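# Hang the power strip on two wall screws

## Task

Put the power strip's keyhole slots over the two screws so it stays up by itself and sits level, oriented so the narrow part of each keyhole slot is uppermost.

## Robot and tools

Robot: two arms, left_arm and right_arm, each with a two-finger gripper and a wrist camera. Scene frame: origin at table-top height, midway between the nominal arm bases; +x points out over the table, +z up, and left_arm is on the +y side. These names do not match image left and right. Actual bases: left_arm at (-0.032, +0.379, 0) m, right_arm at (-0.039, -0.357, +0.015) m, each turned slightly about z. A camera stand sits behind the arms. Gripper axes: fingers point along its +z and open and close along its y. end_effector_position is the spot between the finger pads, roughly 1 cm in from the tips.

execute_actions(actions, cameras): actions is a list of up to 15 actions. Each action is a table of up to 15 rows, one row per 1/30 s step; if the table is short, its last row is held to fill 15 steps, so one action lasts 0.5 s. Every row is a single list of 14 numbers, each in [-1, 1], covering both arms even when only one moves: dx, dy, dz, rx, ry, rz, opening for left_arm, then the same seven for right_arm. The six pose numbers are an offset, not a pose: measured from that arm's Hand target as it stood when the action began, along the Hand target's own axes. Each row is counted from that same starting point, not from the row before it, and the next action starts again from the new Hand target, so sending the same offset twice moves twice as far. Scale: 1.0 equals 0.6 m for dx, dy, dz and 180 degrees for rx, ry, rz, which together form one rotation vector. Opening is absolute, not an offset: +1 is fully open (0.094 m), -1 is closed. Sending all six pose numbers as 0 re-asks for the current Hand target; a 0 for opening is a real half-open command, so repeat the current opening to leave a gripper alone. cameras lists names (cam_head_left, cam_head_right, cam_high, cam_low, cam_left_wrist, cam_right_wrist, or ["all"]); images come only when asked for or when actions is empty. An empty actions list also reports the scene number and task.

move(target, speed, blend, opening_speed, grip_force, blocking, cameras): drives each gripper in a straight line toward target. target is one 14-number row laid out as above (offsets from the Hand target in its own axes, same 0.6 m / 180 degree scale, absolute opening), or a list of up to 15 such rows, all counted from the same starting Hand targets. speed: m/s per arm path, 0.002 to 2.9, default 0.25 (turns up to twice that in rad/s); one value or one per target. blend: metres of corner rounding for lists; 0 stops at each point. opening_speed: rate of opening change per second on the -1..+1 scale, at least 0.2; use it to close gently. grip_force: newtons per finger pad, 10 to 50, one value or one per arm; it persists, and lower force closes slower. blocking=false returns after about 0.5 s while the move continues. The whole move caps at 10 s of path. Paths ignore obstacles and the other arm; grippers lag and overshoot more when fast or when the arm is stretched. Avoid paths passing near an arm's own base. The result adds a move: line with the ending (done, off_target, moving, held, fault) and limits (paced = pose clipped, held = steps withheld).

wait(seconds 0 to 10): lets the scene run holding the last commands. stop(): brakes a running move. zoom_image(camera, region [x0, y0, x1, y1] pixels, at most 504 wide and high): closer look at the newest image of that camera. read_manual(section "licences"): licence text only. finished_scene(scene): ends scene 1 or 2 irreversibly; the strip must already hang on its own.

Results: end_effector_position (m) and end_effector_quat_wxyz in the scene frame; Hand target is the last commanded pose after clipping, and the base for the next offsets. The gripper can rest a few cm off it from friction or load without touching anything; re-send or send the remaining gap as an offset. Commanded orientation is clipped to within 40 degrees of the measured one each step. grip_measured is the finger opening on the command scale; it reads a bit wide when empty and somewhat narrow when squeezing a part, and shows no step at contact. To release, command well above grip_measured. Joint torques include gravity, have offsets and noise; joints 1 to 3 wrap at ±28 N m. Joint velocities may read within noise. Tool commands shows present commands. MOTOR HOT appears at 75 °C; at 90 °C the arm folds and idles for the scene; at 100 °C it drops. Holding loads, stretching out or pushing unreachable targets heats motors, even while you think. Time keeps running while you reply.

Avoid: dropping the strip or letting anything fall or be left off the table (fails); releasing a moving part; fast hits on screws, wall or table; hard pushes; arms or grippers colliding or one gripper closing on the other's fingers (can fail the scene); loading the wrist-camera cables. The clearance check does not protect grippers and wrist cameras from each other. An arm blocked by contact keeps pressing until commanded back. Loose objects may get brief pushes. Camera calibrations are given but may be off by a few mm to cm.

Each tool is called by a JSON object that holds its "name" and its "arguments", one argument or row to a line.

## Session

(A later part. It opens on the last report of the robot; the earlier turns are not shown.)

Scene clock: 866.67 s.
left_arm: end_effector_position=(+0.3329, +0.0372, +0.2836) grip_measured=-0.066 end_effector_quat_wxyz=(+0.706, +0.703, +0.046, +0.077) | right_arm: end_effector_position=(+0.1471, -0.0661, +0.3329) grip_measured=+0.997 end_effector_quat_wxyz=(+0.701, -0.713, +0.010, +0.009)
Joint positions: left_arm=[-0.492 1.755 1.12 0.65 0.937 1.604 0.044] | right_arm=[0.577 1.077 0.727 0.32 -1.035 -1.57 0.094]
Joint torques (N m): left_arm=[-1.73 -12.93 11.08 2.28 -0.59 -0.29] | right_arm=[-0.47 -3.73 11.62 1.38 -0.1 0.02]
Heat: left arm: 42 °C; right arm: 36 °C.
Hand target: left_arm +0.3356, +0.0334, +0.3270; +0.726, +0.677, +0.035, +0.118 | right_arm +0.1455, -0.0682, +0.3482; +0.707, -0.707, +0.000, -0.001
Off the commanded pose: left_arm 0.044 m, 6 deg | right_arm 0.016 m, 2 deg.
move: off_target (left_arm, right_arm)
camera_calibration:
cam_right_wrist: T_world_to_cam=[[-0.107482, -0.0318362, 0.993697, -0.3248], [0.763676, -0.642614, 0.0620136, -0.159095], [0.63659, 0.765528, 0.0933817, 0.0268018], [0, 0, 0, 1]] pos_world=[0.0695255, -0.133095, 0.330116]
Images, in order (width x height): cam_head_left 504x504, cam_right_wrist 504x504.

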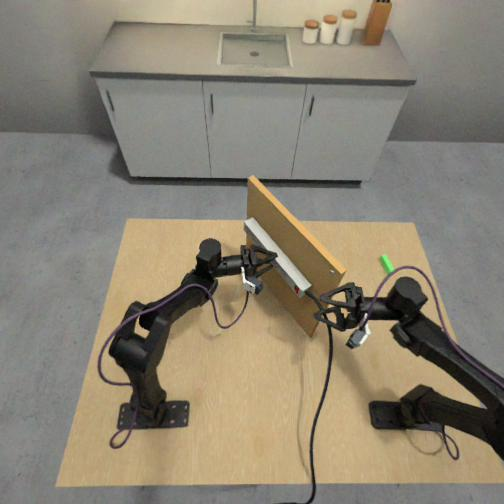

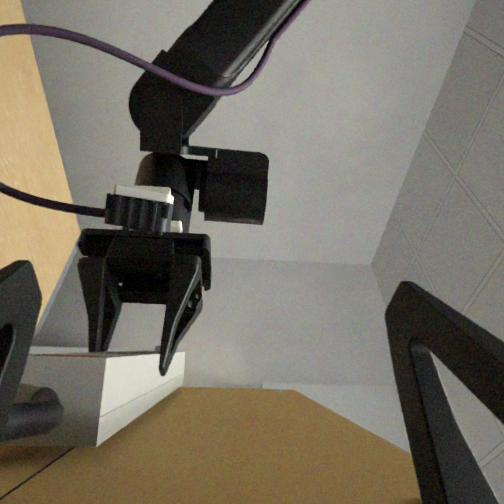

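{"name": "move", "arguments": {
  "target": [-0.011,0,0.012,0,-0.012,-0.006,-0.4,0,0,0,0,0,0,1],
  "speed": 0.05,
  "cameras": ["cam_right_wrist","cam_head_left"]
}}

{"name": "zoom_image", "arguments": {
  "camera": "cam_right_wrist",
  "region": [0, 270, 200, 470]
}}

{"name": "zoom_image", "arguments": {
  "camera": "cam_head_left",
  "region": [220, 200, 340, 320]
}}

Scene clock: 873.27 s.
left_arm: end_effector_position=(+0.3326, +0.0366, +0.2839) grip_measured=-0.066 end_effector_quat_wxyz=(+0.705, +0.704, +0.048, +0.072) | right_arm: end_effector_position=(+0.1471, -0.0661, +0.3329) grip_measured=+0.997 end_effector_quat_wxyz=(+0.701, -0.713, +0.010, +0.009)
Joint positions: left_arm=[-0.492 1.755 1.127 0.633 0.941 1.6 0.044] | right_arm=[0.577 1.077 0.727 0.32 -1.035 -1.57 0.094]
Joint torques (N m): left_arm=[-3.26 -11.64 12.33 2.4 -0.38 -0.49] | right_arm=[-0.47 -3.73 11.6 1.38 -0.1 0.02]
Heat: left arm: 42 °C; right arm: 36 °C.
Hand target: left_arm +0.3307, +0.0249, +0.3269; +0.727, +0.679, +0.028, +0.098 | right_arm +0.1455, -0.0682, +0.3482; +0.707, -0.707, +0.000, -0.001
Off the commanded pose: left_arm 0.045 m, 5 deg | right_arm 0.016 m, 2 deg.
move: off_target (left_arm, right_arm)
camera_calibration:
cam_right_wrist: T_world_to_cam=[[-0.107482, -0.0318362, 0.993697, -0.3248], [0.763676, -0.642614, 0.0620136, -0.159095], [0.63659, 0.765528, 0.0933817, 0.0268018], [0, 0, 0, 1]] pos_world=[0.0695255, -0.133095, 0.330116]
Images, in order (width x height): cam_head_left 504x504, cam_right_wrist 504x504.

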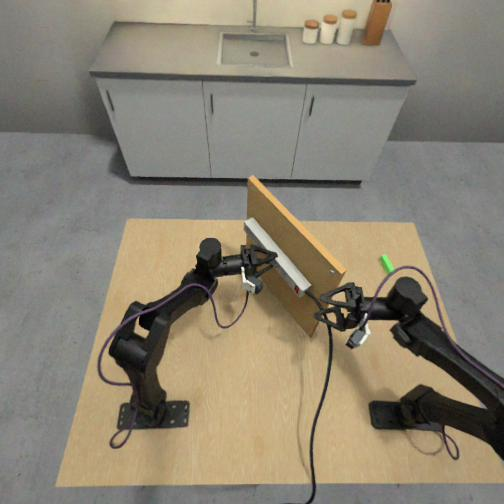

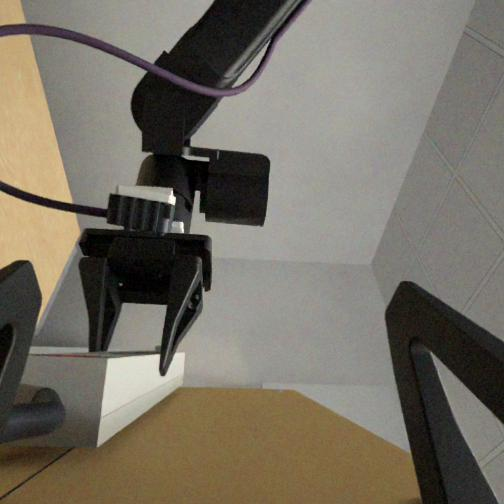

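Scaled by 2.520 from the camera's 504x504 image, which has a finer 720x720 frame.

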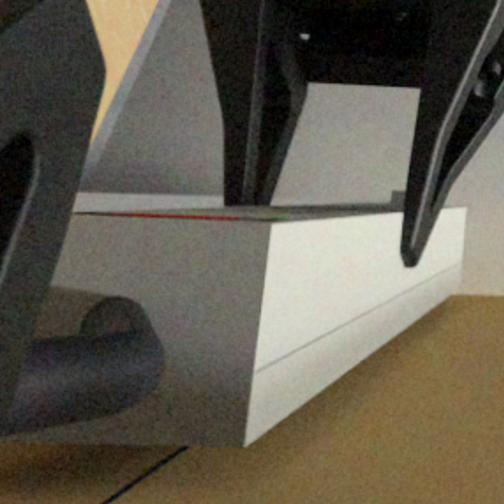

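Scaled by 4.200 from the camera's 504x504 image, which has a finer 720x720 frame.

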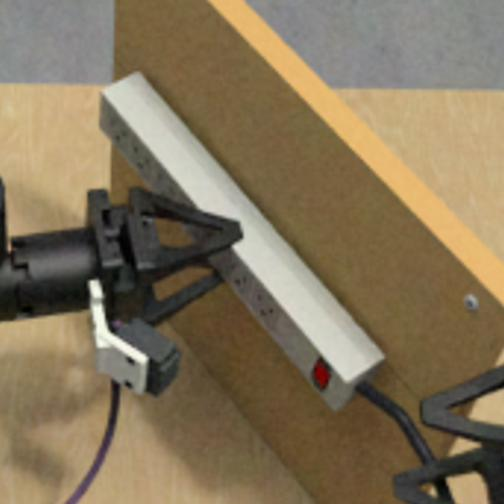

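{"name": "move", "arguments": {
  "target": [0,-0.02,-0.002,0,0,-0.005,-0.4,0,0,0,0,0,0,1],
  "speed": 0.05
}}

{"name": "move", "arguments": {
  "target": [0,-0.015,0,0,0,0,-0.4,0,0,0,0,0,0,1],
  "speed": 0.05
}}

{"name": "move", "arguments": {
  "target": [0,-0.015,0,0,0,0,-0.4,0,0,0,0,0,0,1],
  "speed": 0.05,
  "cameras": ["cam_right_wrist","cam_head_left"]
}}

{"name": "zoom_image", "arguments": {
  "camera": "cam_right_wrist",
  "region": [0, 270, 200, 470]
}}

{"name": "zoom_image", "arguments": {
  "camera": "cam_head_left",
  "region": [220, 200, 340, 320]
}}

Scene clock: 888.57 s.
left_arm: end_effector_position=(+0.3326, +0.0366, +0.2841) grip_measured=-0.066 end_effector_quat_wxyz=(+0.705, +0.704, +0.047, +0.072) | right_arm: end_effector_position=(+0.1471, -0.0661, +0.3329) grip_measured=+0.997 end_effector_quat_wxyz=(+0.701, -0.713, +0.010, +0.009)
Joint positions: left_arm=[-0.492 1.755 1.127 0.634 0.941 1.6 0.044] | right_arm=[0.577 1.077 0.727 0.32 -1.035 -1.57 0.094]
Joint torques (N m): left_arm=[-2.7 -9.52 10.14 2.8 -0.37 -0.63] | right_arm=[-0.47 -3.73 11.62 1.38 -0.1 0.02]
Heat: left arm: 43 °C; right arm: 35 °C.
Hand target: left_arm +0.3318, +0.0254, +0.3149; +0.728, +0.679, +0.033, +0.092 | right_arm +0.1455, -0.0682, +0.3482; +0.707, -0.707, +0.000, -0.001
Off the commanded pose: left_arm 0.033 m, 5 deg | right_arm 0.016 m, 2 deg.
move: off_target (left_arm, right_arm)

Scene clock: 889.27 s.
left_arm: end_effector_position=(+0.3327, +0.0368, +0.2845) grip_measured=-0.066 end_effector_quat_wxyz=(+0.705, +0.704, +0.047, +0.073) | right_arm: end_effector_position=(+0.1471, -0.0661, +0.3329) grip_measured=+0.997 end_effector_quat_wxyz=(+0.701, -0.713, +0.010, +0.009)
Joint positions: left_arm=[-0.492 1.755 1.127 0.637 0.942 1.6 0.044] | right_arm=[0.577 1.077 0.727 0.32 -1.035 -1.57 0.094]
Joint torques (N m): left_arm=[-2.99 -8.29 9.14 3.11 -0.37 -0.55] | right_arm=[-0.47 -3.73 11.62 1.38 -0.1 0.02]
Heat: left arm: 43 °C; right arm: 35 °C.
Hand target: left_arm +0.3327, +0.0249, +0.3059; +0.728, +0.679, +0.034, +0.092 | right_arm +0.1455, -0.0682, +0.3482; +0.707, -0.707, +0.000, -0.001
Off the commanded pose: left_arm 0.025 m, 5 deg | right_arm 0.016 m, 2 deg.
move: off_target (left_arm, right_arm)

Scene clock: 890.20 s.
left_arm: end_effector_position=(+0.3325, +0.0367, +0.2837) grip_measured=-0.066 end_effector_quat_wxyz=(+0.711, +0.698, +0.043, +0.076) | right_arm: end_effector_position=(+0.1471, -0.0661, +0.3329) grip_measured=+0.997 end_effector_quat_wxyz=(+0.701, -0.713, +0.010, +0.009)
Joint positions: left_arm=[-0.492 1.764 1.113 0.689 0.943 1.585 0.044] | right_arm=[0.577 1.077 0.727 0.32 -1.035 -1.57 0.094]
Joint torques (N m): left_arm=[-3.11 -7.43 8.61 2.84 -0.41 -0.39] | right_arm=[-0.49 -3.71 11.62 1.38 -0.1 0.02]
Heat: left arm: 43 °C; right arm: 35 °C.
Hand target: left_arm +0.3334, +0.0243, +0.2971; +0.728, +0.679, +0.033, +0.092 | right_arm +0.1455, -0.0682, +0.3482; +0.707, -0.707, +0.000, -0.001
Off the commanded pose: left_arm 0.018 m, 4 deg | right_arm 0.016 m, 2 deg.
move: off_target (left_arm, right_arm)
camera_calibration:
cam_right_wrist: T_world_to_cam=[[-0.107482, -0.0318362, 0.993697, -0.3248], [0.763676, -0.642614, 0.0620136, -0.159095], [0.63659, 0.765528, 0.0933817, 0.0268018], [0, 0, 0, 1]] pos_world=[0.0695255, -0.133095, 0.330116]
Images, in order (width x height): cam_head_left 504x504, cam_right_wrist 504x504.

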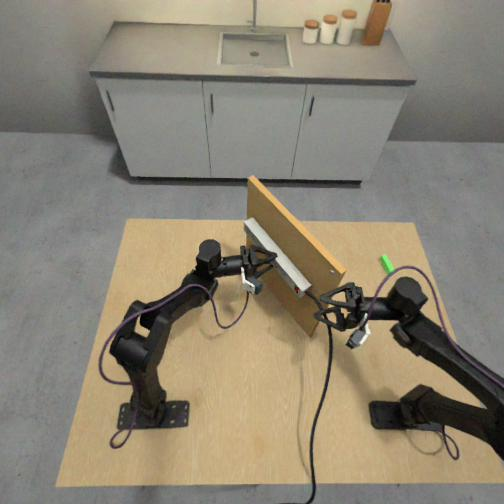

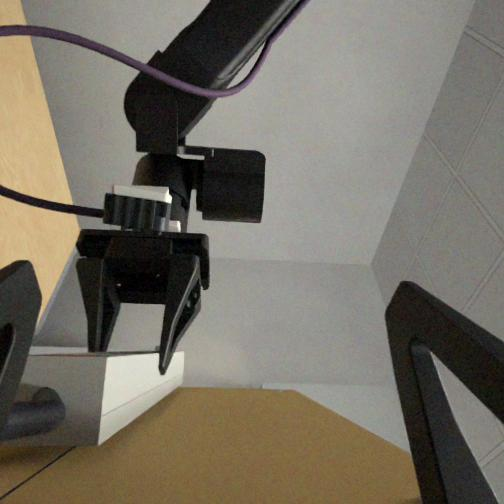

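Scaled by 2.520 from the camera's 504x504 image, which has a finer 720x720 frame.

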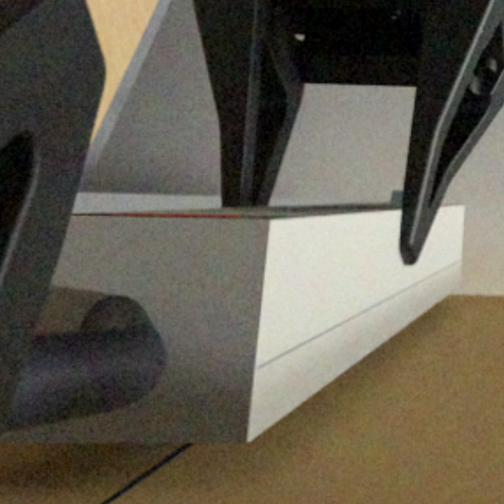

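Scaled by 4.200 from the camera's 504x504 image, which has a finer 720x720 frame.

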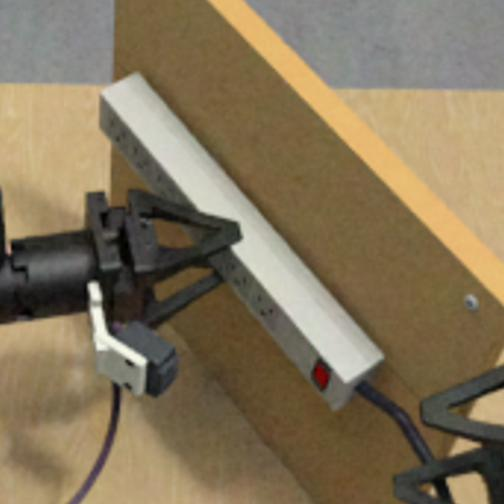

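{"name": "move", "arguments": {
  "target": [0,-0.012,0.004,0,0,-0.004,-0.4,0,0,0,0,0,0,1],
  "speed": 0.05
}}

{"name": "move", "arguments": {
  "target": [0,-0.012,0,0,0,0,-0.4,0,0,0,0,0,0,1],
  "speed": 0.05,
  "cameras": ["cam_right_wrist"]
}}

{"name": "zoom_image", "arguments": {
  "camera": "cam_right_wrist",
  "region": [0, 270, 200, 470]
}}

{"name": "move", "arguments": {
  "target": [-0.01,0.0,0.005,0,0,0,-0.4,0,0,0,0,0,0,1],
  "speed": 0.05,
  "cameras": ["cam_right_wrist"]
}}

{"name": "zoom_image", "arguments": {
  "camera": "cam_right_wrist",
  "region": [0, 270, 200, 470]
}}

Scene clock: 902.93 s.
left_arm: end_effector_position=(+0.3325, +0.0367, +0.2828) grip_measured=-0.066 end_effector_quat_wxyz=(+0.716, +0.693, +0.037, +0.076) | right_arm: end_effector_position=(+0.1471, -0.0661, +0.3329) grip_measured=+0.997 end_effector_quat_wxyz=(+0.701, -0.713, +0.010, +0.009)
Joint positions: left_arm=[-0.49 1.777 1.106 0.734 0.952 1.572 0.044] | right_arm=[0.577 1.077 0.727 0.32 -1.035 -1.57 0.094]
Joint torques (N m): left_arm=[-3.93 -6.87 8.66 2.64 -0.61 -0.38] | right_arm=[-0.49 -3.73 11.62 1.38 -0.1 0.02]
Heat: left arm: 43 °C; right arm: 35 °C.
Hand target: left_arm +0.3344, +0.0215, +0.2901; +0.729, +0.678, +0.038, +0.088 | right_arm +0.1455, -0.0682, +0.3482; +0.707, -0.707, +0.000, -0.001
Off the commanded pose: left_arm 0.017 m, 3 deg | right_arm 0.016 m, 2 deg.
move: off_target (left_arm, right_arm)

Scene clock: 903.83 s.
left_arm: end_effector_position=(+0.3324, +0.0368, +0.2820) grip_measured=-0.066 end_effector_quat_wxyz=(+0.721, +0.688, +0.033, +0.079) | right_arm: end_effector_position=(+0.1471, -0.0661, +0.3329) grip_measured=+0.997 end_effector_quat_wxyz=(+0.701, -0.713, +0.010, +0.009)
Joint positions: left_arm=[-0.489 1.788 1.096 0.782 0.954 1.559 0.044] | right_arm=[0.577 1.077 0.727 0.32 -1.035 -1.57 0.094]
Joint torques (N m): left_arm=[-4.1 -6.56 8.36 2.45 -0.62 -0.3] | right_arm=[-0.47 -3.73 11.62 1.38 -0.1 0.02]
Heat: left arm: 43 °C; right arm: 35 °C.
Hand target: left_arm +0.3350, +0.0210, +0.2830; +0.729, +0.678, +0.038, +0.088 | right_arm +0.1455, -0.0682, +0.3482; +0.707, -0.707, +0.000, -0.001
Off the commanded pose: left_arm 0.016 m, 2 deg | right_arm 0.016 m, 2 deg.
move: off_target (left_arm, right_arm)
camera_calibration:
cam_right_wrist: T_world_to_cam=[[-0.107482, -0.0318362, 0.993697, -0.3248], [0.763676, -0.642614, 0.0620136, -0.159095], [0.63659, 0.765528, 0.0933817, 0.0268018], [0, 0, 0, 1]] pos_world=[0.0695255, -0.133095, 0.330116]
Images, in order (width x height): cam_right_wrist 504x504.

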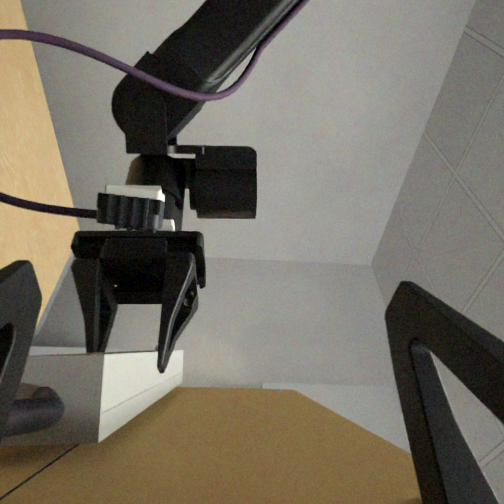

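Scaled by 2.520 from the camera's 504x504 image, which has a finer 720x720 frame.

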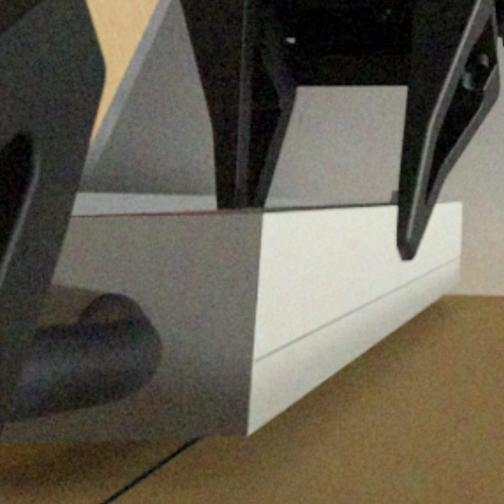

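Scene clock: 904.57 s.
left_arm: end_effector_position=(+0.3324, +0.0370, +0.2816) grip_measured=-0.066 end_effector_quat_wxyz=(+0.722, +0.686, +0.034, +0.082) | right_arm: end_effector_position=(+0.1471, -0.0661, +0.3329) grip_measured=+0.997 end_effector_quat_wxyz=(+0.701, -0.713, +0.010, +0.009)
Joint positions: left_arm=[-0.49 1.788 1.088 0.796 0.948 1.556 0.044] | right_arm=[0.577 1.077 0.727 0.32 -1.035 -1.57 0.094]
Joint torques (N m): left_arm=[-5.3 -7.46 7.84 2.27 -0.81 -0.18] | right_arm=[-0.47 -3.73 11.62 1.38 -0.1 0.02]
Heat: left arm: 43 °C; right arm: 35 °C.
Hand target: left_arm +0.3296, +0.0170, +0.2827; +0.729, +0.678, +0.038, +0.088 | right_arm +0.1455, -0.0682, +0.3482; +0.707, -0.707, +0.000, -0.001
Off the commanded pose: left_arm 0.020 m, 1 deg | right_arm 0.016 m, 2 deg.
move: off_target (left_arm, right_arm)
camera_calibration:
cam_right_wrist: T_world_to_cam=[[-0.107482, -0.0318362, 0.993697, -0.3248], [0.763676, -0.642614, 0.0620136, -0.159095], [0.63659, 0.765528, 0.0933817, 0.0268018], [0, 0, 0, 1]] pos_world=[0.0695255, -0.133095, 0.330116]
Images, in order (width x height): cam_right_wrist 504x504.

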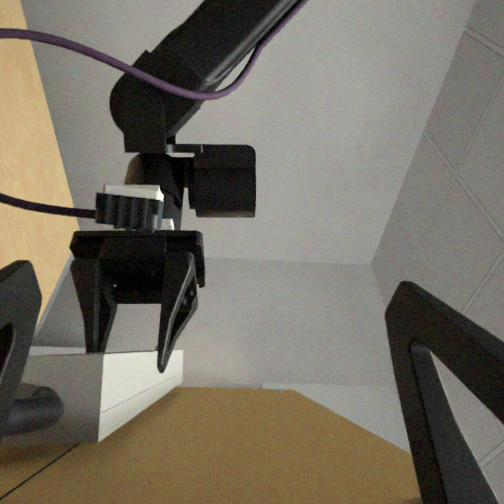

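Scaled by 2.520 from the camera's 504x504 image, which has a finer 720x720 frame.

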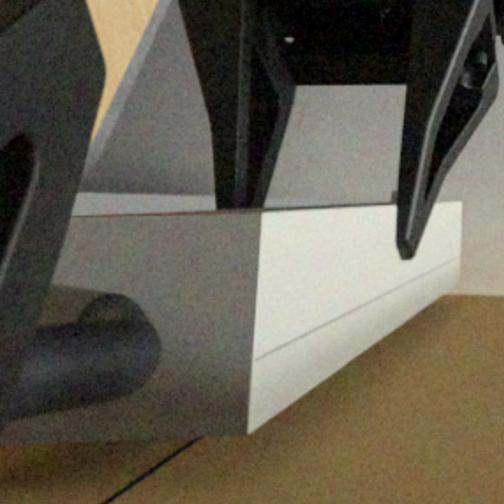

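{"name": "move", "arguments": {
  "target": [0,0.005,-0.008,0.035,0,0,-0.4,0,0,0,0,0,0,1],
  "speed": 0.05
}}

{"name": "move", "arguments": {
  "target": [0,-0.008,0.008,0,0,0,-0.4,0,0,0,0,0,0,1],
  "speed": 0.05,
  "cameras": ["cam_right_wrist","cam_head_left"]
}}

{"name": "zoom_image", "arguments": {
  "camera": "cam_right_wrist",
  "region": [0, 270, 200, 470]
}}

{"name": "zoom_image", "arguments": {
  "camera": "cam_head_left",
  "region": [220, 200, 340, 320]
}}

Scene clock: 923.97 s.
left_arm: end_effector_position=(+0.3324, +0.0364, +0.2786) grip_measured=-0.066 end_effector_quat_wxyz=(+0.694, +0.713, +0.030, +0.089) | right_arm: end_effector_position=(+0.1471, -0.0661, +0.3329) grip_measured=+0.997 end_effector_quat_wxyz=(+0.701, -0.713, +0.010, +0.009)
Joint positions: left_arm=[-0.493 1.753 1.132 0.587 0.941 1.683 0.044] | right_arm=[0.577 1.077 0.727 0.32 -1.035 -1.57 0.094]
Joint torques (N m): left_arm=[-4.23 -9.91 9.47 1.44 -0.59 -0.18] | right_arm=[-0.49 -3.73 11.62 1.38 -0.1 0.02]
Heat: left arm: 41 °C; right arm: 35 °C.
Hand target: left_arm +0.3286, +0.0219, +0.2854; +0.690, +0.717, +0.042, +0.086 | right_arm +0.1455, -0.0682, +0.3482; +0.707, -0.707, +0.000, -0.001
Off the commanded pose: left_arm 0.016 m, 2 deg | right_arm 0.016 m, 2 deg.
move: off_target (left_arm, right_arm)

Scene clock: 924.67 s.
left_arm: end_effector_position=(+0.3323, +0.0362, +0.2786) grip_measured=-0.066 end_effector_quat_wxyz=(+0.694, +0.713, +0.030, +0.089) | right_arm: end_effector_position=(+0.1471, -0.0661, +0.3329) grip_measured=+0.997 end_effector_quat_wxyz=(+0.701, -0.713, +0.010, +0.009)
Joint positions: left_arm=[-0.494 1.753 1.132 0.587 0.94 1.683 0.044] | right_arm=[0.577 1.077 0.727 0.32 -1.035 -1.57 0.094]
Joint torques (N m): left_arm=[-5.24 -8.51 9.81 1.59 -0.68 -0.12] | right_arm=[-0.49 -3.73 11.62 1.38 -0.1 0.02]
Heat: left arm: 41 °C; right arm: 35 °C.
Hand target: left_arm +0.3297, +0.0173, +0.2804; +0.690, +0.717, +0.042, +0.085 | right_arm +0.1455, -0.0682, +0.3482; +0.707, -0.707, +0.000, -0.001
Off the commanded pose: left_arm 0.019 m, 2 deg | right_arm 0.016 m, 2 deg.
move: off_target (left_arm, right_arm)
camera_calibration:
cam_right_wrist: T_world_to_cam=[[-0.107482, -0.0318362, 0.993697, -0.3248], [0.763676, -0.642614, 0.0620136, -0.159095], [0.63659, 0.765528, 0.0933817, 0.0268018], [0, 0, 0, 1]] pos_world=[0.0695255, -0.133095, 0.330116]
Images, in order (width x height): cam_head_left 504x504, cam_right_wrist 504x504.

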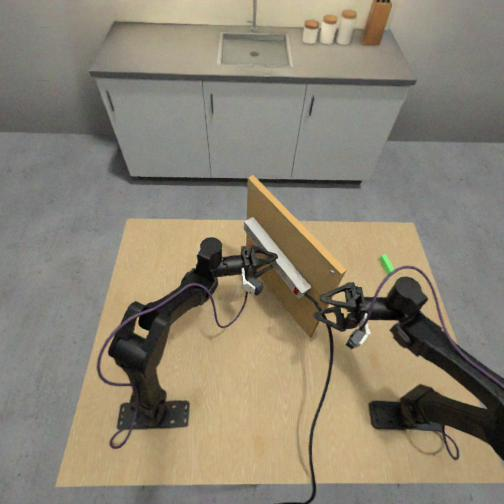

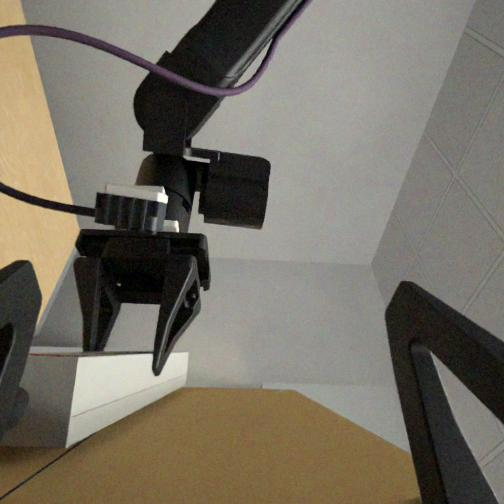

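Scaled by 2.520 from the camera's 504x504 image, which has a finer 720x720 frame.

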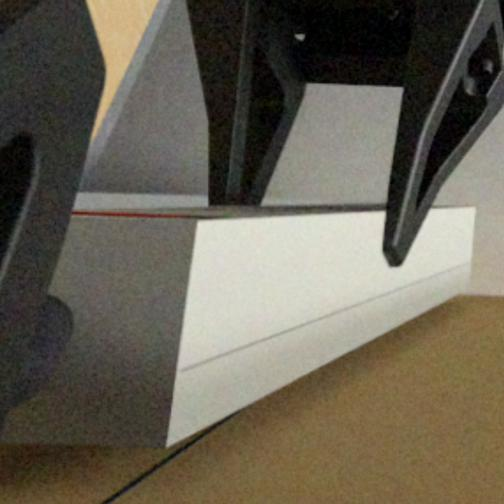

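Scaled by 4.200 from the camera's 504x504 image, which has a finer 720x720 frame.

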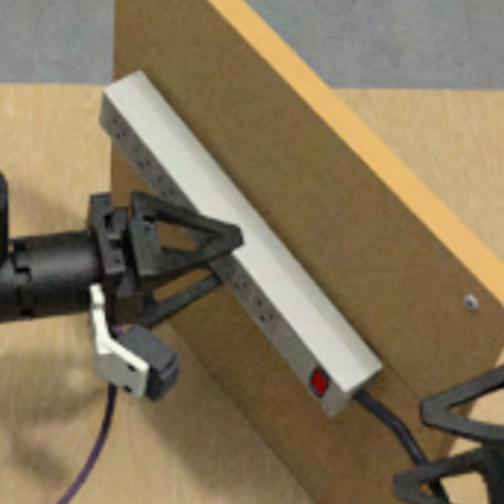

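{"name": "move", "arguments": {
  "target": [0,0,0.002,0,0,-0.035,-0.4,0,0,0,0,0,0,1],
  "speed": 0.05,
  "cameras": ["cam_right_wrist"]
}}

{"name": "zoom_image", "arguments": {
  "camera": "cam_right_wrist",
  "region": [0, 270, 200, 470]
}}

{"name": "move", "arguments": {
  "target": [0,-0.008,0.002,0,0,0,-0.4,0,0,0,0,0,0,1],
  "speed": 0.05,
  "cameras": ["cam_right_wrist"]
}}

{"name": "zoom_image", "arguments": {
  "camera": "cam_right_wrist",
  "region": [0, 270, 200, 470]
}}

Scene clock: 934.40 s.
left_arm: end_effector_position=(+0.3321, +0.0358, +0.2754) grip_measured=-0.066 end_effector_quat_wxyz=(+0.694, +0.715, +0.060, +0.059) | right_arm: end_effector_position=(+0.1471, -0.0661, +0.3329) grip_measured=+0.997 end_effector_quat_wxyz=(+0.701, -0.713, +0.010, +0.009)
Joint positions: left_arm=[-0.495 1.753 1.132 0.57 0.938 1.614 0.044] | right_arm=[0.577 1.077 0.727 0.32 -1.035 -1.57 0.094]
Joint torques (N m): left_arm=[-5.09 -8.32 10.07 1.71 -0.64 -0.6] | right_arm=[-0.47 -3.73 11.62 1.38 -0.1 0.02]
Heat: left arm: 40 °C; right arm: 35 °C.
Hand target: left_arm +0.3299, +0.0162, +0.2803; +0.694, +0.714, +0.082, +0.047 | right_arm +0.1455, -0.0682, +0.3482; +0.707, -0.707, +0.000, -0.001
Off the commanded pose: left_arm 0.020 m, 3 deg | right_arm 0.016 m, 2 deg.
move: off_target (left_arm, right_arm)
camera_calibration:
cam_right_wrist: T_world_to_cam=[[-0.107482, -0.0318362, 0.993697, -0.3248], [0.763676, -0.642614, 0.0620136, -0.159095], [0.63659, 0.765528, 0.0933817, 0.0268018], [0, 0, 0, 1]] pos_world=[0.0695255, -0.133095, 0.330116]
Images, in order (width x height): cam_right_wrist 504x504.

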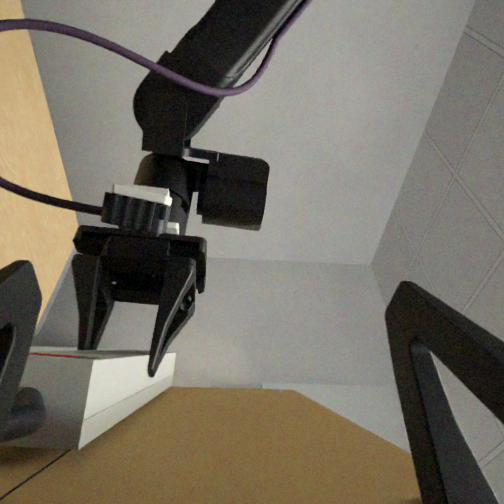

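Scaled by 2.520 from the camera's 504x504 image, which has a finer 720x720 frame.

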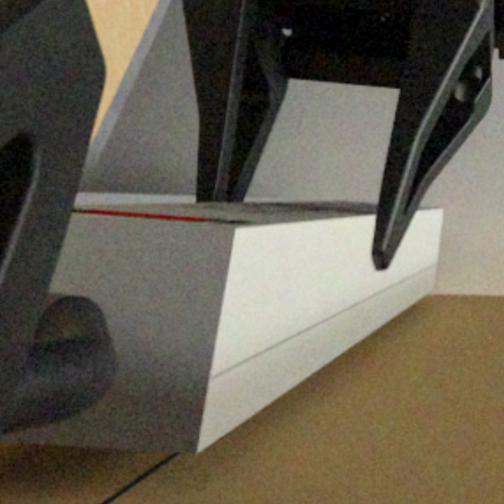

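Scene clock: 935.10 s.
left_arm: end_effector_position=(+0.3321, +0.0358, +0.2754) grip_measured=-0.066 end_effector_quat_wxyz=(+0.694, +0.715, +0.060, +0.059) | right_arm: end_effector_position=(+0.1471, -0.0661, +0.3329) grip_measured=+0.997 end_effector_quat_wxyz=(+0.701, -0.713, +0.010, +0.009)
Joint positions: left_arm=[-0.495 1.753 1.132 0.57 0.938 1.614 0.044] | right_arm=[0.577 1.077 0.727 0.32 -1.035 -1.57 0.094]
Joint torques (N m): left_arm=[-5.49 -7.83 9.39 1.89 -0.66 -0.55] | right_arm=[-0.47 -3.73 11.6 1.38 -0.1 0.02]
Heat: left arm: 40 °C; right arm: 35 °C.
Hand target: left_arm +0.3299, +0.0151, +0.2755; +0.694, +0.714, +0.082, +0.047 | right_arm +0.1455, -0.0682, +0.3482; +0.707, -0.707, +0.000, -0.001
Off the commanded pose: left_arm 0.021 m, 3 deg | right_arm 0.016 m, 2 deg.
move: off_target (left_arm, right_arm)
camera_calibration:
cam_right_wrist: T_world_to_cam=[[-0.107482, -0.0318362, 0.993697, -0.3248], [0.763676, -0.642614, 0.0620136, -0.159095], [0.63659, 0.765528, 0.0933817, 0.0268018], [0, 0, 0, 1]] pos_world=[0.0695255, -0.133095, 0.330116]
Images, in order (width x height): cam_right_wrist 504x504.

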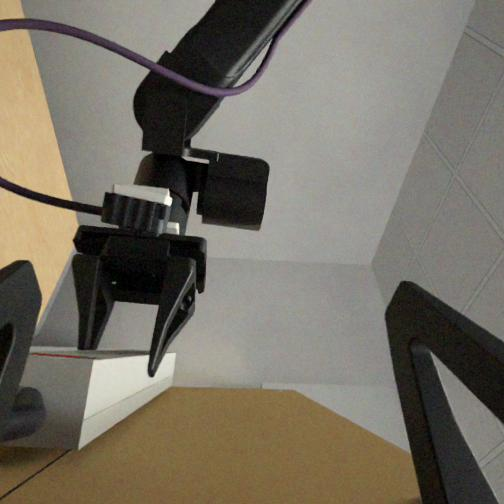

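Scaled by 2.520 from the camera's 504x504 image, which has a finer 720x720 frame.

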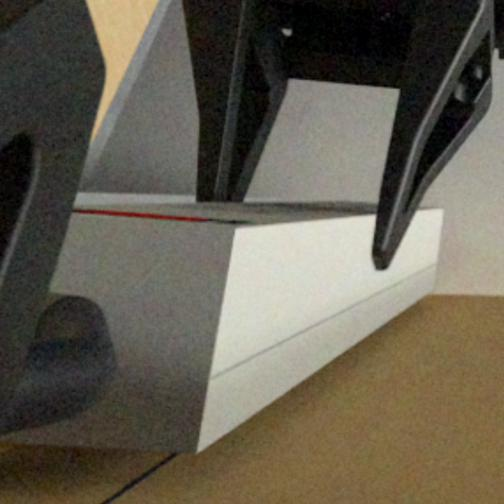

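{"name": "move", "arguments": {
  "target": [0,0.004,0,-0.01,0,-0.03,-0.4,0,0,0,0,0,0,1],
  "speed": 0.05,
  "cameras": ["cam_right_wrist"]
}}

{"name": "zoom_image", "arguments": {
  "camera": "cam_right_wrist",
  "region": [0, 270, 200, 470]
}}

{"name": "move", "arguments": {
  "target": [-0.008,0.0,0.005,0,0,0,-0.4,0,0,0,0,0,0,1],
  "speed": 0.05,
  "cameras": ["cam_right_wrist","cam_head_left"]
}}

{"name": "zoom_image", "arguments": {
  "camera": "cam_right_wrist",
  "region": [0, 270, 200, 470]
}}

{"name": "zoom_image", "arguments": {
  "camera": "cam_head_left",
  "region": [220, 200, 340, 320]
}}

Scene clock: 947.73 s.
left_arm: end_effector_position=(+0.3304, +0.0348, +0.2739) grip_measured=-0.066 end_effector_quat_wxyz=(+0.696, +0.712, +0.093, +0.025) | right_arm: end_effector_position=(+0.1471, -0.0661, +0.3329) grip_measured=+0.997 end_effector_quat_wxyz=(+0.701, -0.713, +0.010, +0.009)
Joint positions: left_arm=[-0.498 1.753 1.126 0.574 0.939 1.519 0.044] | right_arm=[0.577 1.077 0.727 0.32 -1.035 -1.57 0.094]
Joint torques (N m): left_arm=[-4.96 -7.32 8.35 2.53 -0.67 -0.95] | right_arm=[-0.47 -3.73 11.62 1.38 -0.1 0.02]
Heat: left arm: 40 °C; right arm: 35 °C.
Hand target: left_arm +0.3300, +0.0151, +0.2779; +0.706, +0.698, +0.115, +0.016 | right_arm +0.1455, -0.0682, +0.3482; +0.707, -0.707, +0.000, -0.001
Off the commanded pose: left_arm 0.020 m, 3 deg | right_arm 0.016 m, 2 deg.
move: off_target (left_arm, right_arm)
camera_calibration:
cam_right_wrist: T_world_to_cam=[[-0.107482, -0.0318362, 0.993697, -0.3248], [0.763676, -0.642614, 0.0620136, -0.159095], [0.63659, 0.765528, 0.0933817, 0.0268018], [0, 0, 0, 1]] pos_world=[0.0695255, -0.133095, 0.330116]
Images, in order (width x height): cam_right_wrist 504x504.

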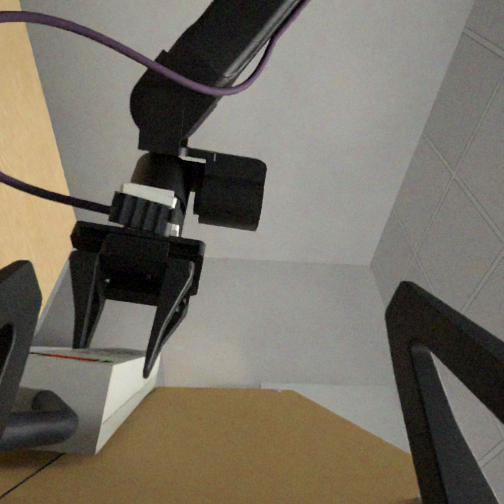

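Scaled by 2.520 from the camera's 504x504 image, which has a finer 720x720 frame.

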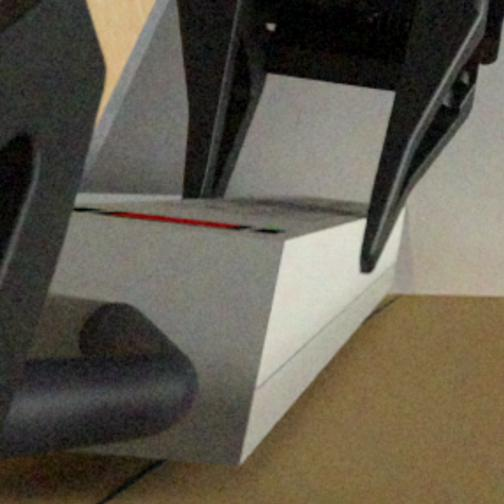

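Scene clock: 948.50 s.
left_arm: end_effector_position=(+0.3303, +0.0347, +0.2735) grip_measured=-0.066 end_effector_quat_wxyz=(+0.697, +0.711, +0.094, +0.027) | right_arm: end_effector_position=(+0.1471, -0.0661, +0.3329) grip_measured=+0.997 end_effector_quat_wxyz=(+0.701, -0.713, +0.010, +0.009)
Joint positions: left_arm=[-0.5 1.753 1.119 0.587 0.933 1.515 0.044] | right_arm=[0.577 1.077 0.727 0.32 -1.035 -1.57 0.094]
Joint torques (N m): left_arm=[-6.28 -7.84 8.14 2.31 -0.78 -0.85] | right_arm=[-0.47 -3.71 11.62 1.38 -0.1 0.02]
Heat: left arm: 40 °C; right arm: 35 °C.
Hand target: left_arm +0.3260, +0.0113, +0.2785; +0.706, +0.698, +0.115, +0.016 | right_arm +0.1455, -0.0682, +0.3482; +0.707, -0.707, +0.000, -0.001
Off the commanded pose: left_arm 0.024 m, 3 deg | right_arm 0.016 m, 2 deg.
move: off_target (left_arm, right_arm)
camera_calibration:
cam_right_wrist: T_world_to_cam=[[-0.107482, -0.0318362, 0.993697, -0.3248], [0.763676, -0.642614, 0.0620136, -0.159095], [0.63659, 0.765528, 0.0933817, 0.0268018], [0, 0, 0, 1]] pos_world=[0.0695255, -0.133095, 0.330116]
Images, in order (width x height): cam_head_left 504x504, cam_right_wrist 504x504.

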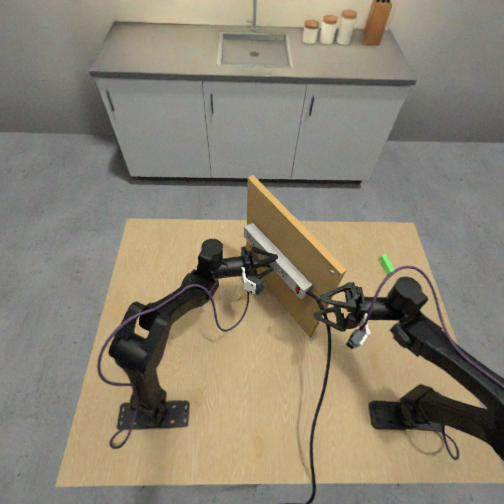

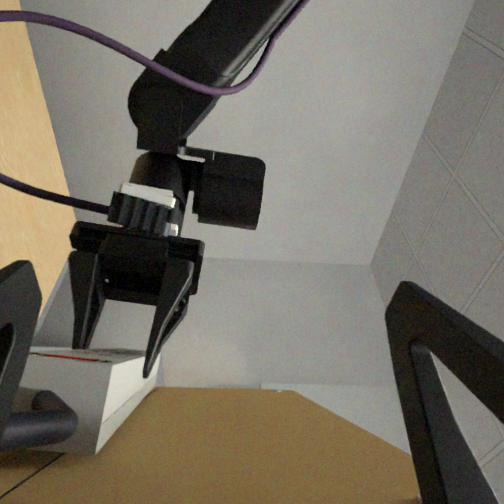

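Scaled by 2.520 from the camera's 504x504 image, which has a finer 720x720 frame.

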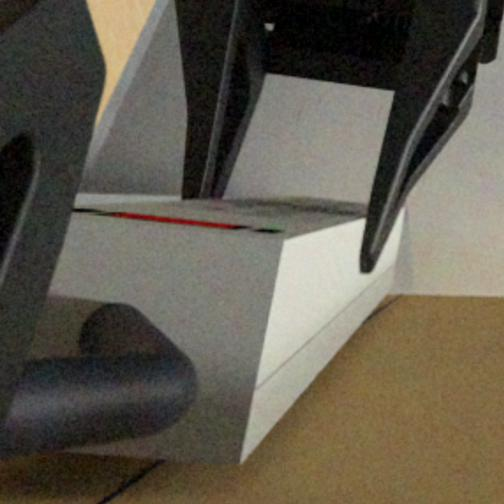

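Scaled by 4.200 from the camera's 504x504 image, which has a finer 720x720 frame.

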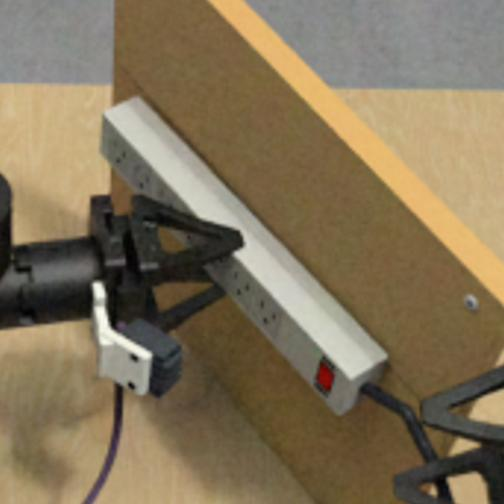

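{"name": "move", "arguments": {
  "target": [0,0.008,0,0,0,0.015,-0.4,0,0,0,0,0,0,1],
  "speed": 0.05,
  "cameras": ["cam_right_wrist"]
}}

{"name": "zoom_image", "arguments": {
  "camera": "cam_right_wrist",
  "region": [0, 270, 200, 470]
}}

{"name": "move", "arguments": {
  "target": [0,0.012,0.004,0,0,0.008,-0.4,0,0,0,0,0,0,1],
  "speed": 0.05,
  "cameras": ["cam_right_wrist"]
}}

{"name": "zoom_image", "arguments": {
  "camera": "cam_right_wrist",
  "region": [0, 270, 200, 470]
}}

Scene clock: 961.50 s.
left_arm: end_effector_position=(+0.3302, +0.0346, +0.2735) grip_measured=-0.066 end_effector_quat_wxyz=(+0.697, +0.711, +0.092, +0.028) | right_arm: end_effector_position=(+0.1471, -0.0661, +0.3329) grip_measured=+0.997 end_effector_quat_wxyz=(+0.701, -0.713, +0.010, +0.009)
Joint positions: left_arm=[-0.5 1.753 1.119 0.587 0.933 1.519 0.044] | right_arm=[0.577 1.077 0.727 0.32 -1.035 -1.57 0.094]
Joint torques (N m): left_arm=[-6.43 -8.5 9.16 2.33 -0.8 -0.5] | right_arm=[-0.47 -3.73 11.62 1.38 -0.1 0.02]
Heat: left arm: 41 °C; right arm: 35 °C.
Hand target: left_arm +0.3265, +0.0113, +0.2833; +0.706, +0.701, +0.098, +0.032 | right_arm +0.1455, -0.0682, +0.3482; +0.707, -0.707, +0.000, -0.001
Off the commanded pose: left_arm 0.025 m, 2 deg | right_arm 0.016 m, 2 deg.
move: off_target (left_arm, right_arm)
camera_calibration:
cam_right_wrist: T_world_to_cam=[[-0.107482, -0.0318362, 0.993697, -0.3248], [0.763676, -0.642614, 0.0620136, -0.159095], [0.63659, 0.765528, 0.0933817, 0.0268018], [0, 0, 0, 1]] pos_world=[0.0695255, -0.133095, 0.330116]
Images, in order (width x height): cam_right_wrist 504x504.

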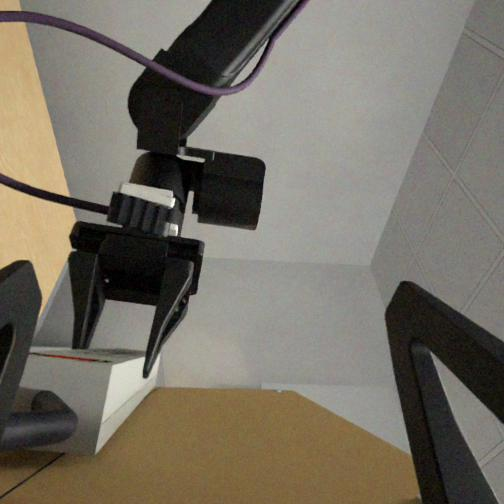

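Scaled by 2.520 from the camera's 504x504 image, which has a finer 720x720 frame.

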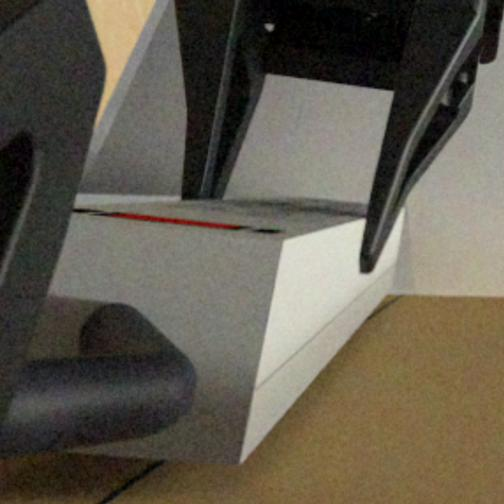

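Scene clock: 962.20 s.
left_arm: end_effector_position=(+0.3301, +0.0345, +0.2732) grip_measured=-0.066 end_effector_quat_wxyz=(+0.696, +0.711, +0.091, +0.029) | right_arm: end_effector_position=(+0.1471, -0.0661, +0.3329) grip_measured=+0.997 end_effector_quat_wxyz=(+0.701, -0.713, +0.010, +0.009)
Joint positions: left_arm=[-0.501 1.753 1.119 0.585 0.933 1.525 0.044] | right_arm=[0.577 1.077 0.727 0.32 -1.035 -1.57 0.094]
Joint torques (N m): left_arm=[-6.6 -8.95 11.18 2.04 -0.81 -0.25] | right_arm=[-0.49 -3.71 11.62 1.38 -0.1 0.02]
Heat: left arm: 41 °C; right arm: 35 °C.
Hand target: left_arm +0.3277, +0.0091, +0.2905; +0.705, +0.702, +0.089, +0.041 | right_arm +0.1455, -0.0682, +0.3482; +0.707, -0.707, +0.000, -0.001
Off the commanded pose: left_arm 0.031 m, 2 deg | right_arm 0.016 m, 2 deg.
move: off_target (left_arm, right_arm)
camera_calibration:
cam_right_wrist: T_world_to_cam=[[-0.107482, -0.0318362, 0.993697, -0.3248], [0.763676, -0.642614, 0.0620136, -0.159095], [0.63659, 0.765528, 0.0933817, 0.0268018], [0, 0, 0, 1]] pos_world=[0.0695255, -0.133095, 0.330116]
Images, in order (width x height): cam_right_wrist 504x504.

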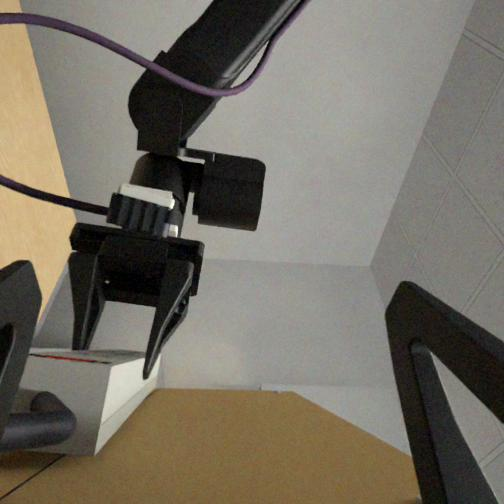

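Scaled by 2.520 from the camera's 504x504 image, which has a finer 720x720 frame.

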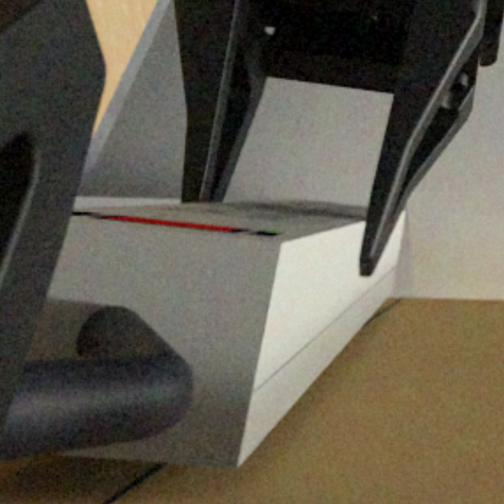

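{"name": "move", "arguments": {
  "target": [0,0.012,0.002,0,0,0.02,-0.4,0,0,0,0,0,0,1],
  "speed": 0.05,
  "cameras": ["cam_right_wrist"]
}}

{"name": "zoom_image", "arguments": {
  "camera": "cam_right_wrist",
  "region": [0, 270, 200, 470]
}}

{"name": "move", "arguments": {
  "target": [0,0.01,0.002,0,0.01,0.008,-0.4,0,0,0,0,0,0,1],
  "speed": 0.05,
  "cameras": ["cam_right_wrist"]
}}

{"name": "zoom_image", "arguments": {
  "camera": "cam_right_wrist",
  "region": [0, 270, 200, 470]
}}

Scene clock: 971.53 s.
left_arm: end_effector_position=(+0.3296, +0.0339, +0.2722) grip_measured=-0.066 end_effector_quat_wxyz=(+0.693, +0.715, +0.083, +0.034) | right_arm: end_effector_position=(+0.1469, -0.0661, +0.3329) grip_measured=+0.997 end_effector_quat_wxyz=(+0.701, -0.713, +0.010, +0.010)
Joint positions: left_arm=[-0.501 1.753 1.127 0.562 0.938 1.556 0.044] | right_arm=[0.577 1.077 0.727 0.32 -1.036 -1.57 0.094]
Joint torques (N m): left_arm=[-6.67 -9.47 12.27 2.08 -0.91 0.01] | right_arm=[-0.47 -3.73 11.6 1.38 -0.09 0.02]
Heat: left arm: 41 °C; right arm: 35 °C.
Hand target: left_arm +0.3285, +0.0081, +0.2977; +0.704, +0.704, +0.067, +0.064 | right_arm +0.1455, -0.0682, +0.3482; +0.707, -0.707, +0.000, -0.001
Off the commanded pose: left_arm 0.036 m, 4 deg | right_arm 0.015 m, 2 deg.
move: off_target (left_arm, right_arm)
camera_calibration:
cam_right_wrist: T_world_to_cam=[[-0.107435, -0.0319567, 0.993698, -0.324844], [0.764404, -0.641749, 0.0620062, -0.158942], [0.635723, 0.766249, 0.093374, 0.0271646], [0, 0, 0, 1]] pos_world=[0.0693274, -0.133197, 0.330116]
Images, in order (width x height): cam_right_wrist 504x504.

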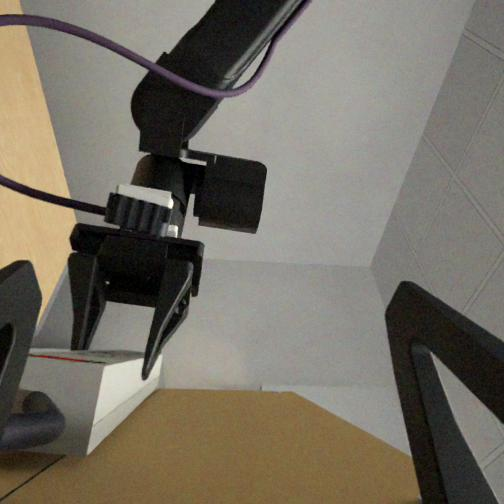

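Scaled by 2.520 from the camera's 504x504 image, which has a finer 720x720 frame.

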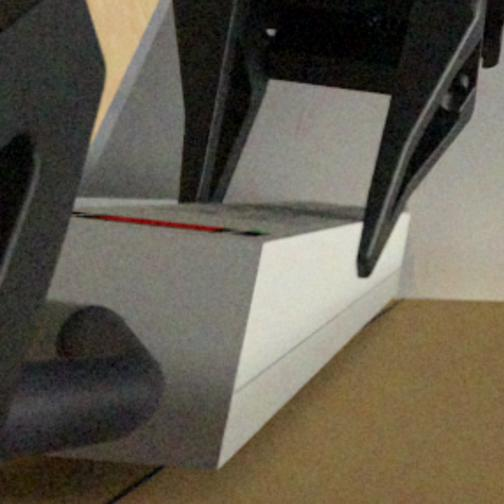

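Scene clock: 972.43 s.
left_arm: end_effector_position=(+0.3294, +0.0338, +0.2730) grip_measured=-0.066 end_effector_quat_wxyz=(+0.688, +0.719, +0.089, +0.040) | right_arm: end_effector_position=(+0.1469, -0.0661, +0.3329) grip_measured=+0.997 end_effector_quat_wxyz=(+0.701, -0.713, +0.010, +0.010)
Joint positions: left_arm=[-0.507 1.737 1.127 0.527 0.912 1.571 0.044] | right_arm=[0.577 1.077 0.727 0.32 -1.036 -1.57 0.094]
Joint torques (N m): left_arm=[-7.21 -10.07 12.25 2.27 -1.06 0.13] | right_arm=[-0.49 -3.73 11.62 1.38 -0.09 0.02]
Heat: left arm: 41 °C; right arm: 35 °C.
Hand target: left_arm +0.3286, +0.0068, +0.3038; +0.702, +0.704, +0.069, +0.083 | right_arm +0.1455, -0.0682, +0.3482; +0.707, -0.707, +0.000, -0.001
Off the commanded pose: left_arm 0.041 m, 6 deg | right_arm 0.015 m, 2 deg.
move: off_target (left_arm, right_arm)
camera_calibration:
cam_right_wrist: T_world_to_cam=[[-0.107435, -0.0319567, 0.993698, -0.324844], [0.764404, -0.641749, 0.0620062, -0.158942], [0.635723, 0.766249, 0.093374, 0.0271646], [0, 0, 0, 1]] pos_world=[0.0693274, -0.133197, 0.330116]
Images, in order (width x height): cam_right_wrist 504x504.

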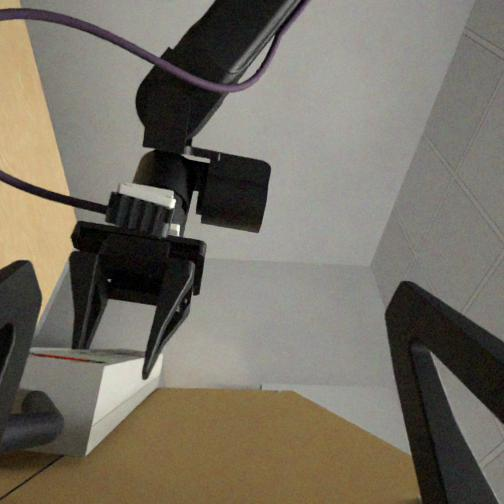

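Scaled by 2.520 from the camera's 504x504 image, which has a finer 720x720 frame.

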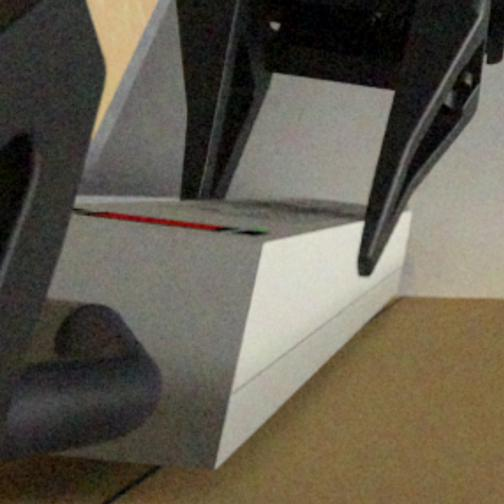

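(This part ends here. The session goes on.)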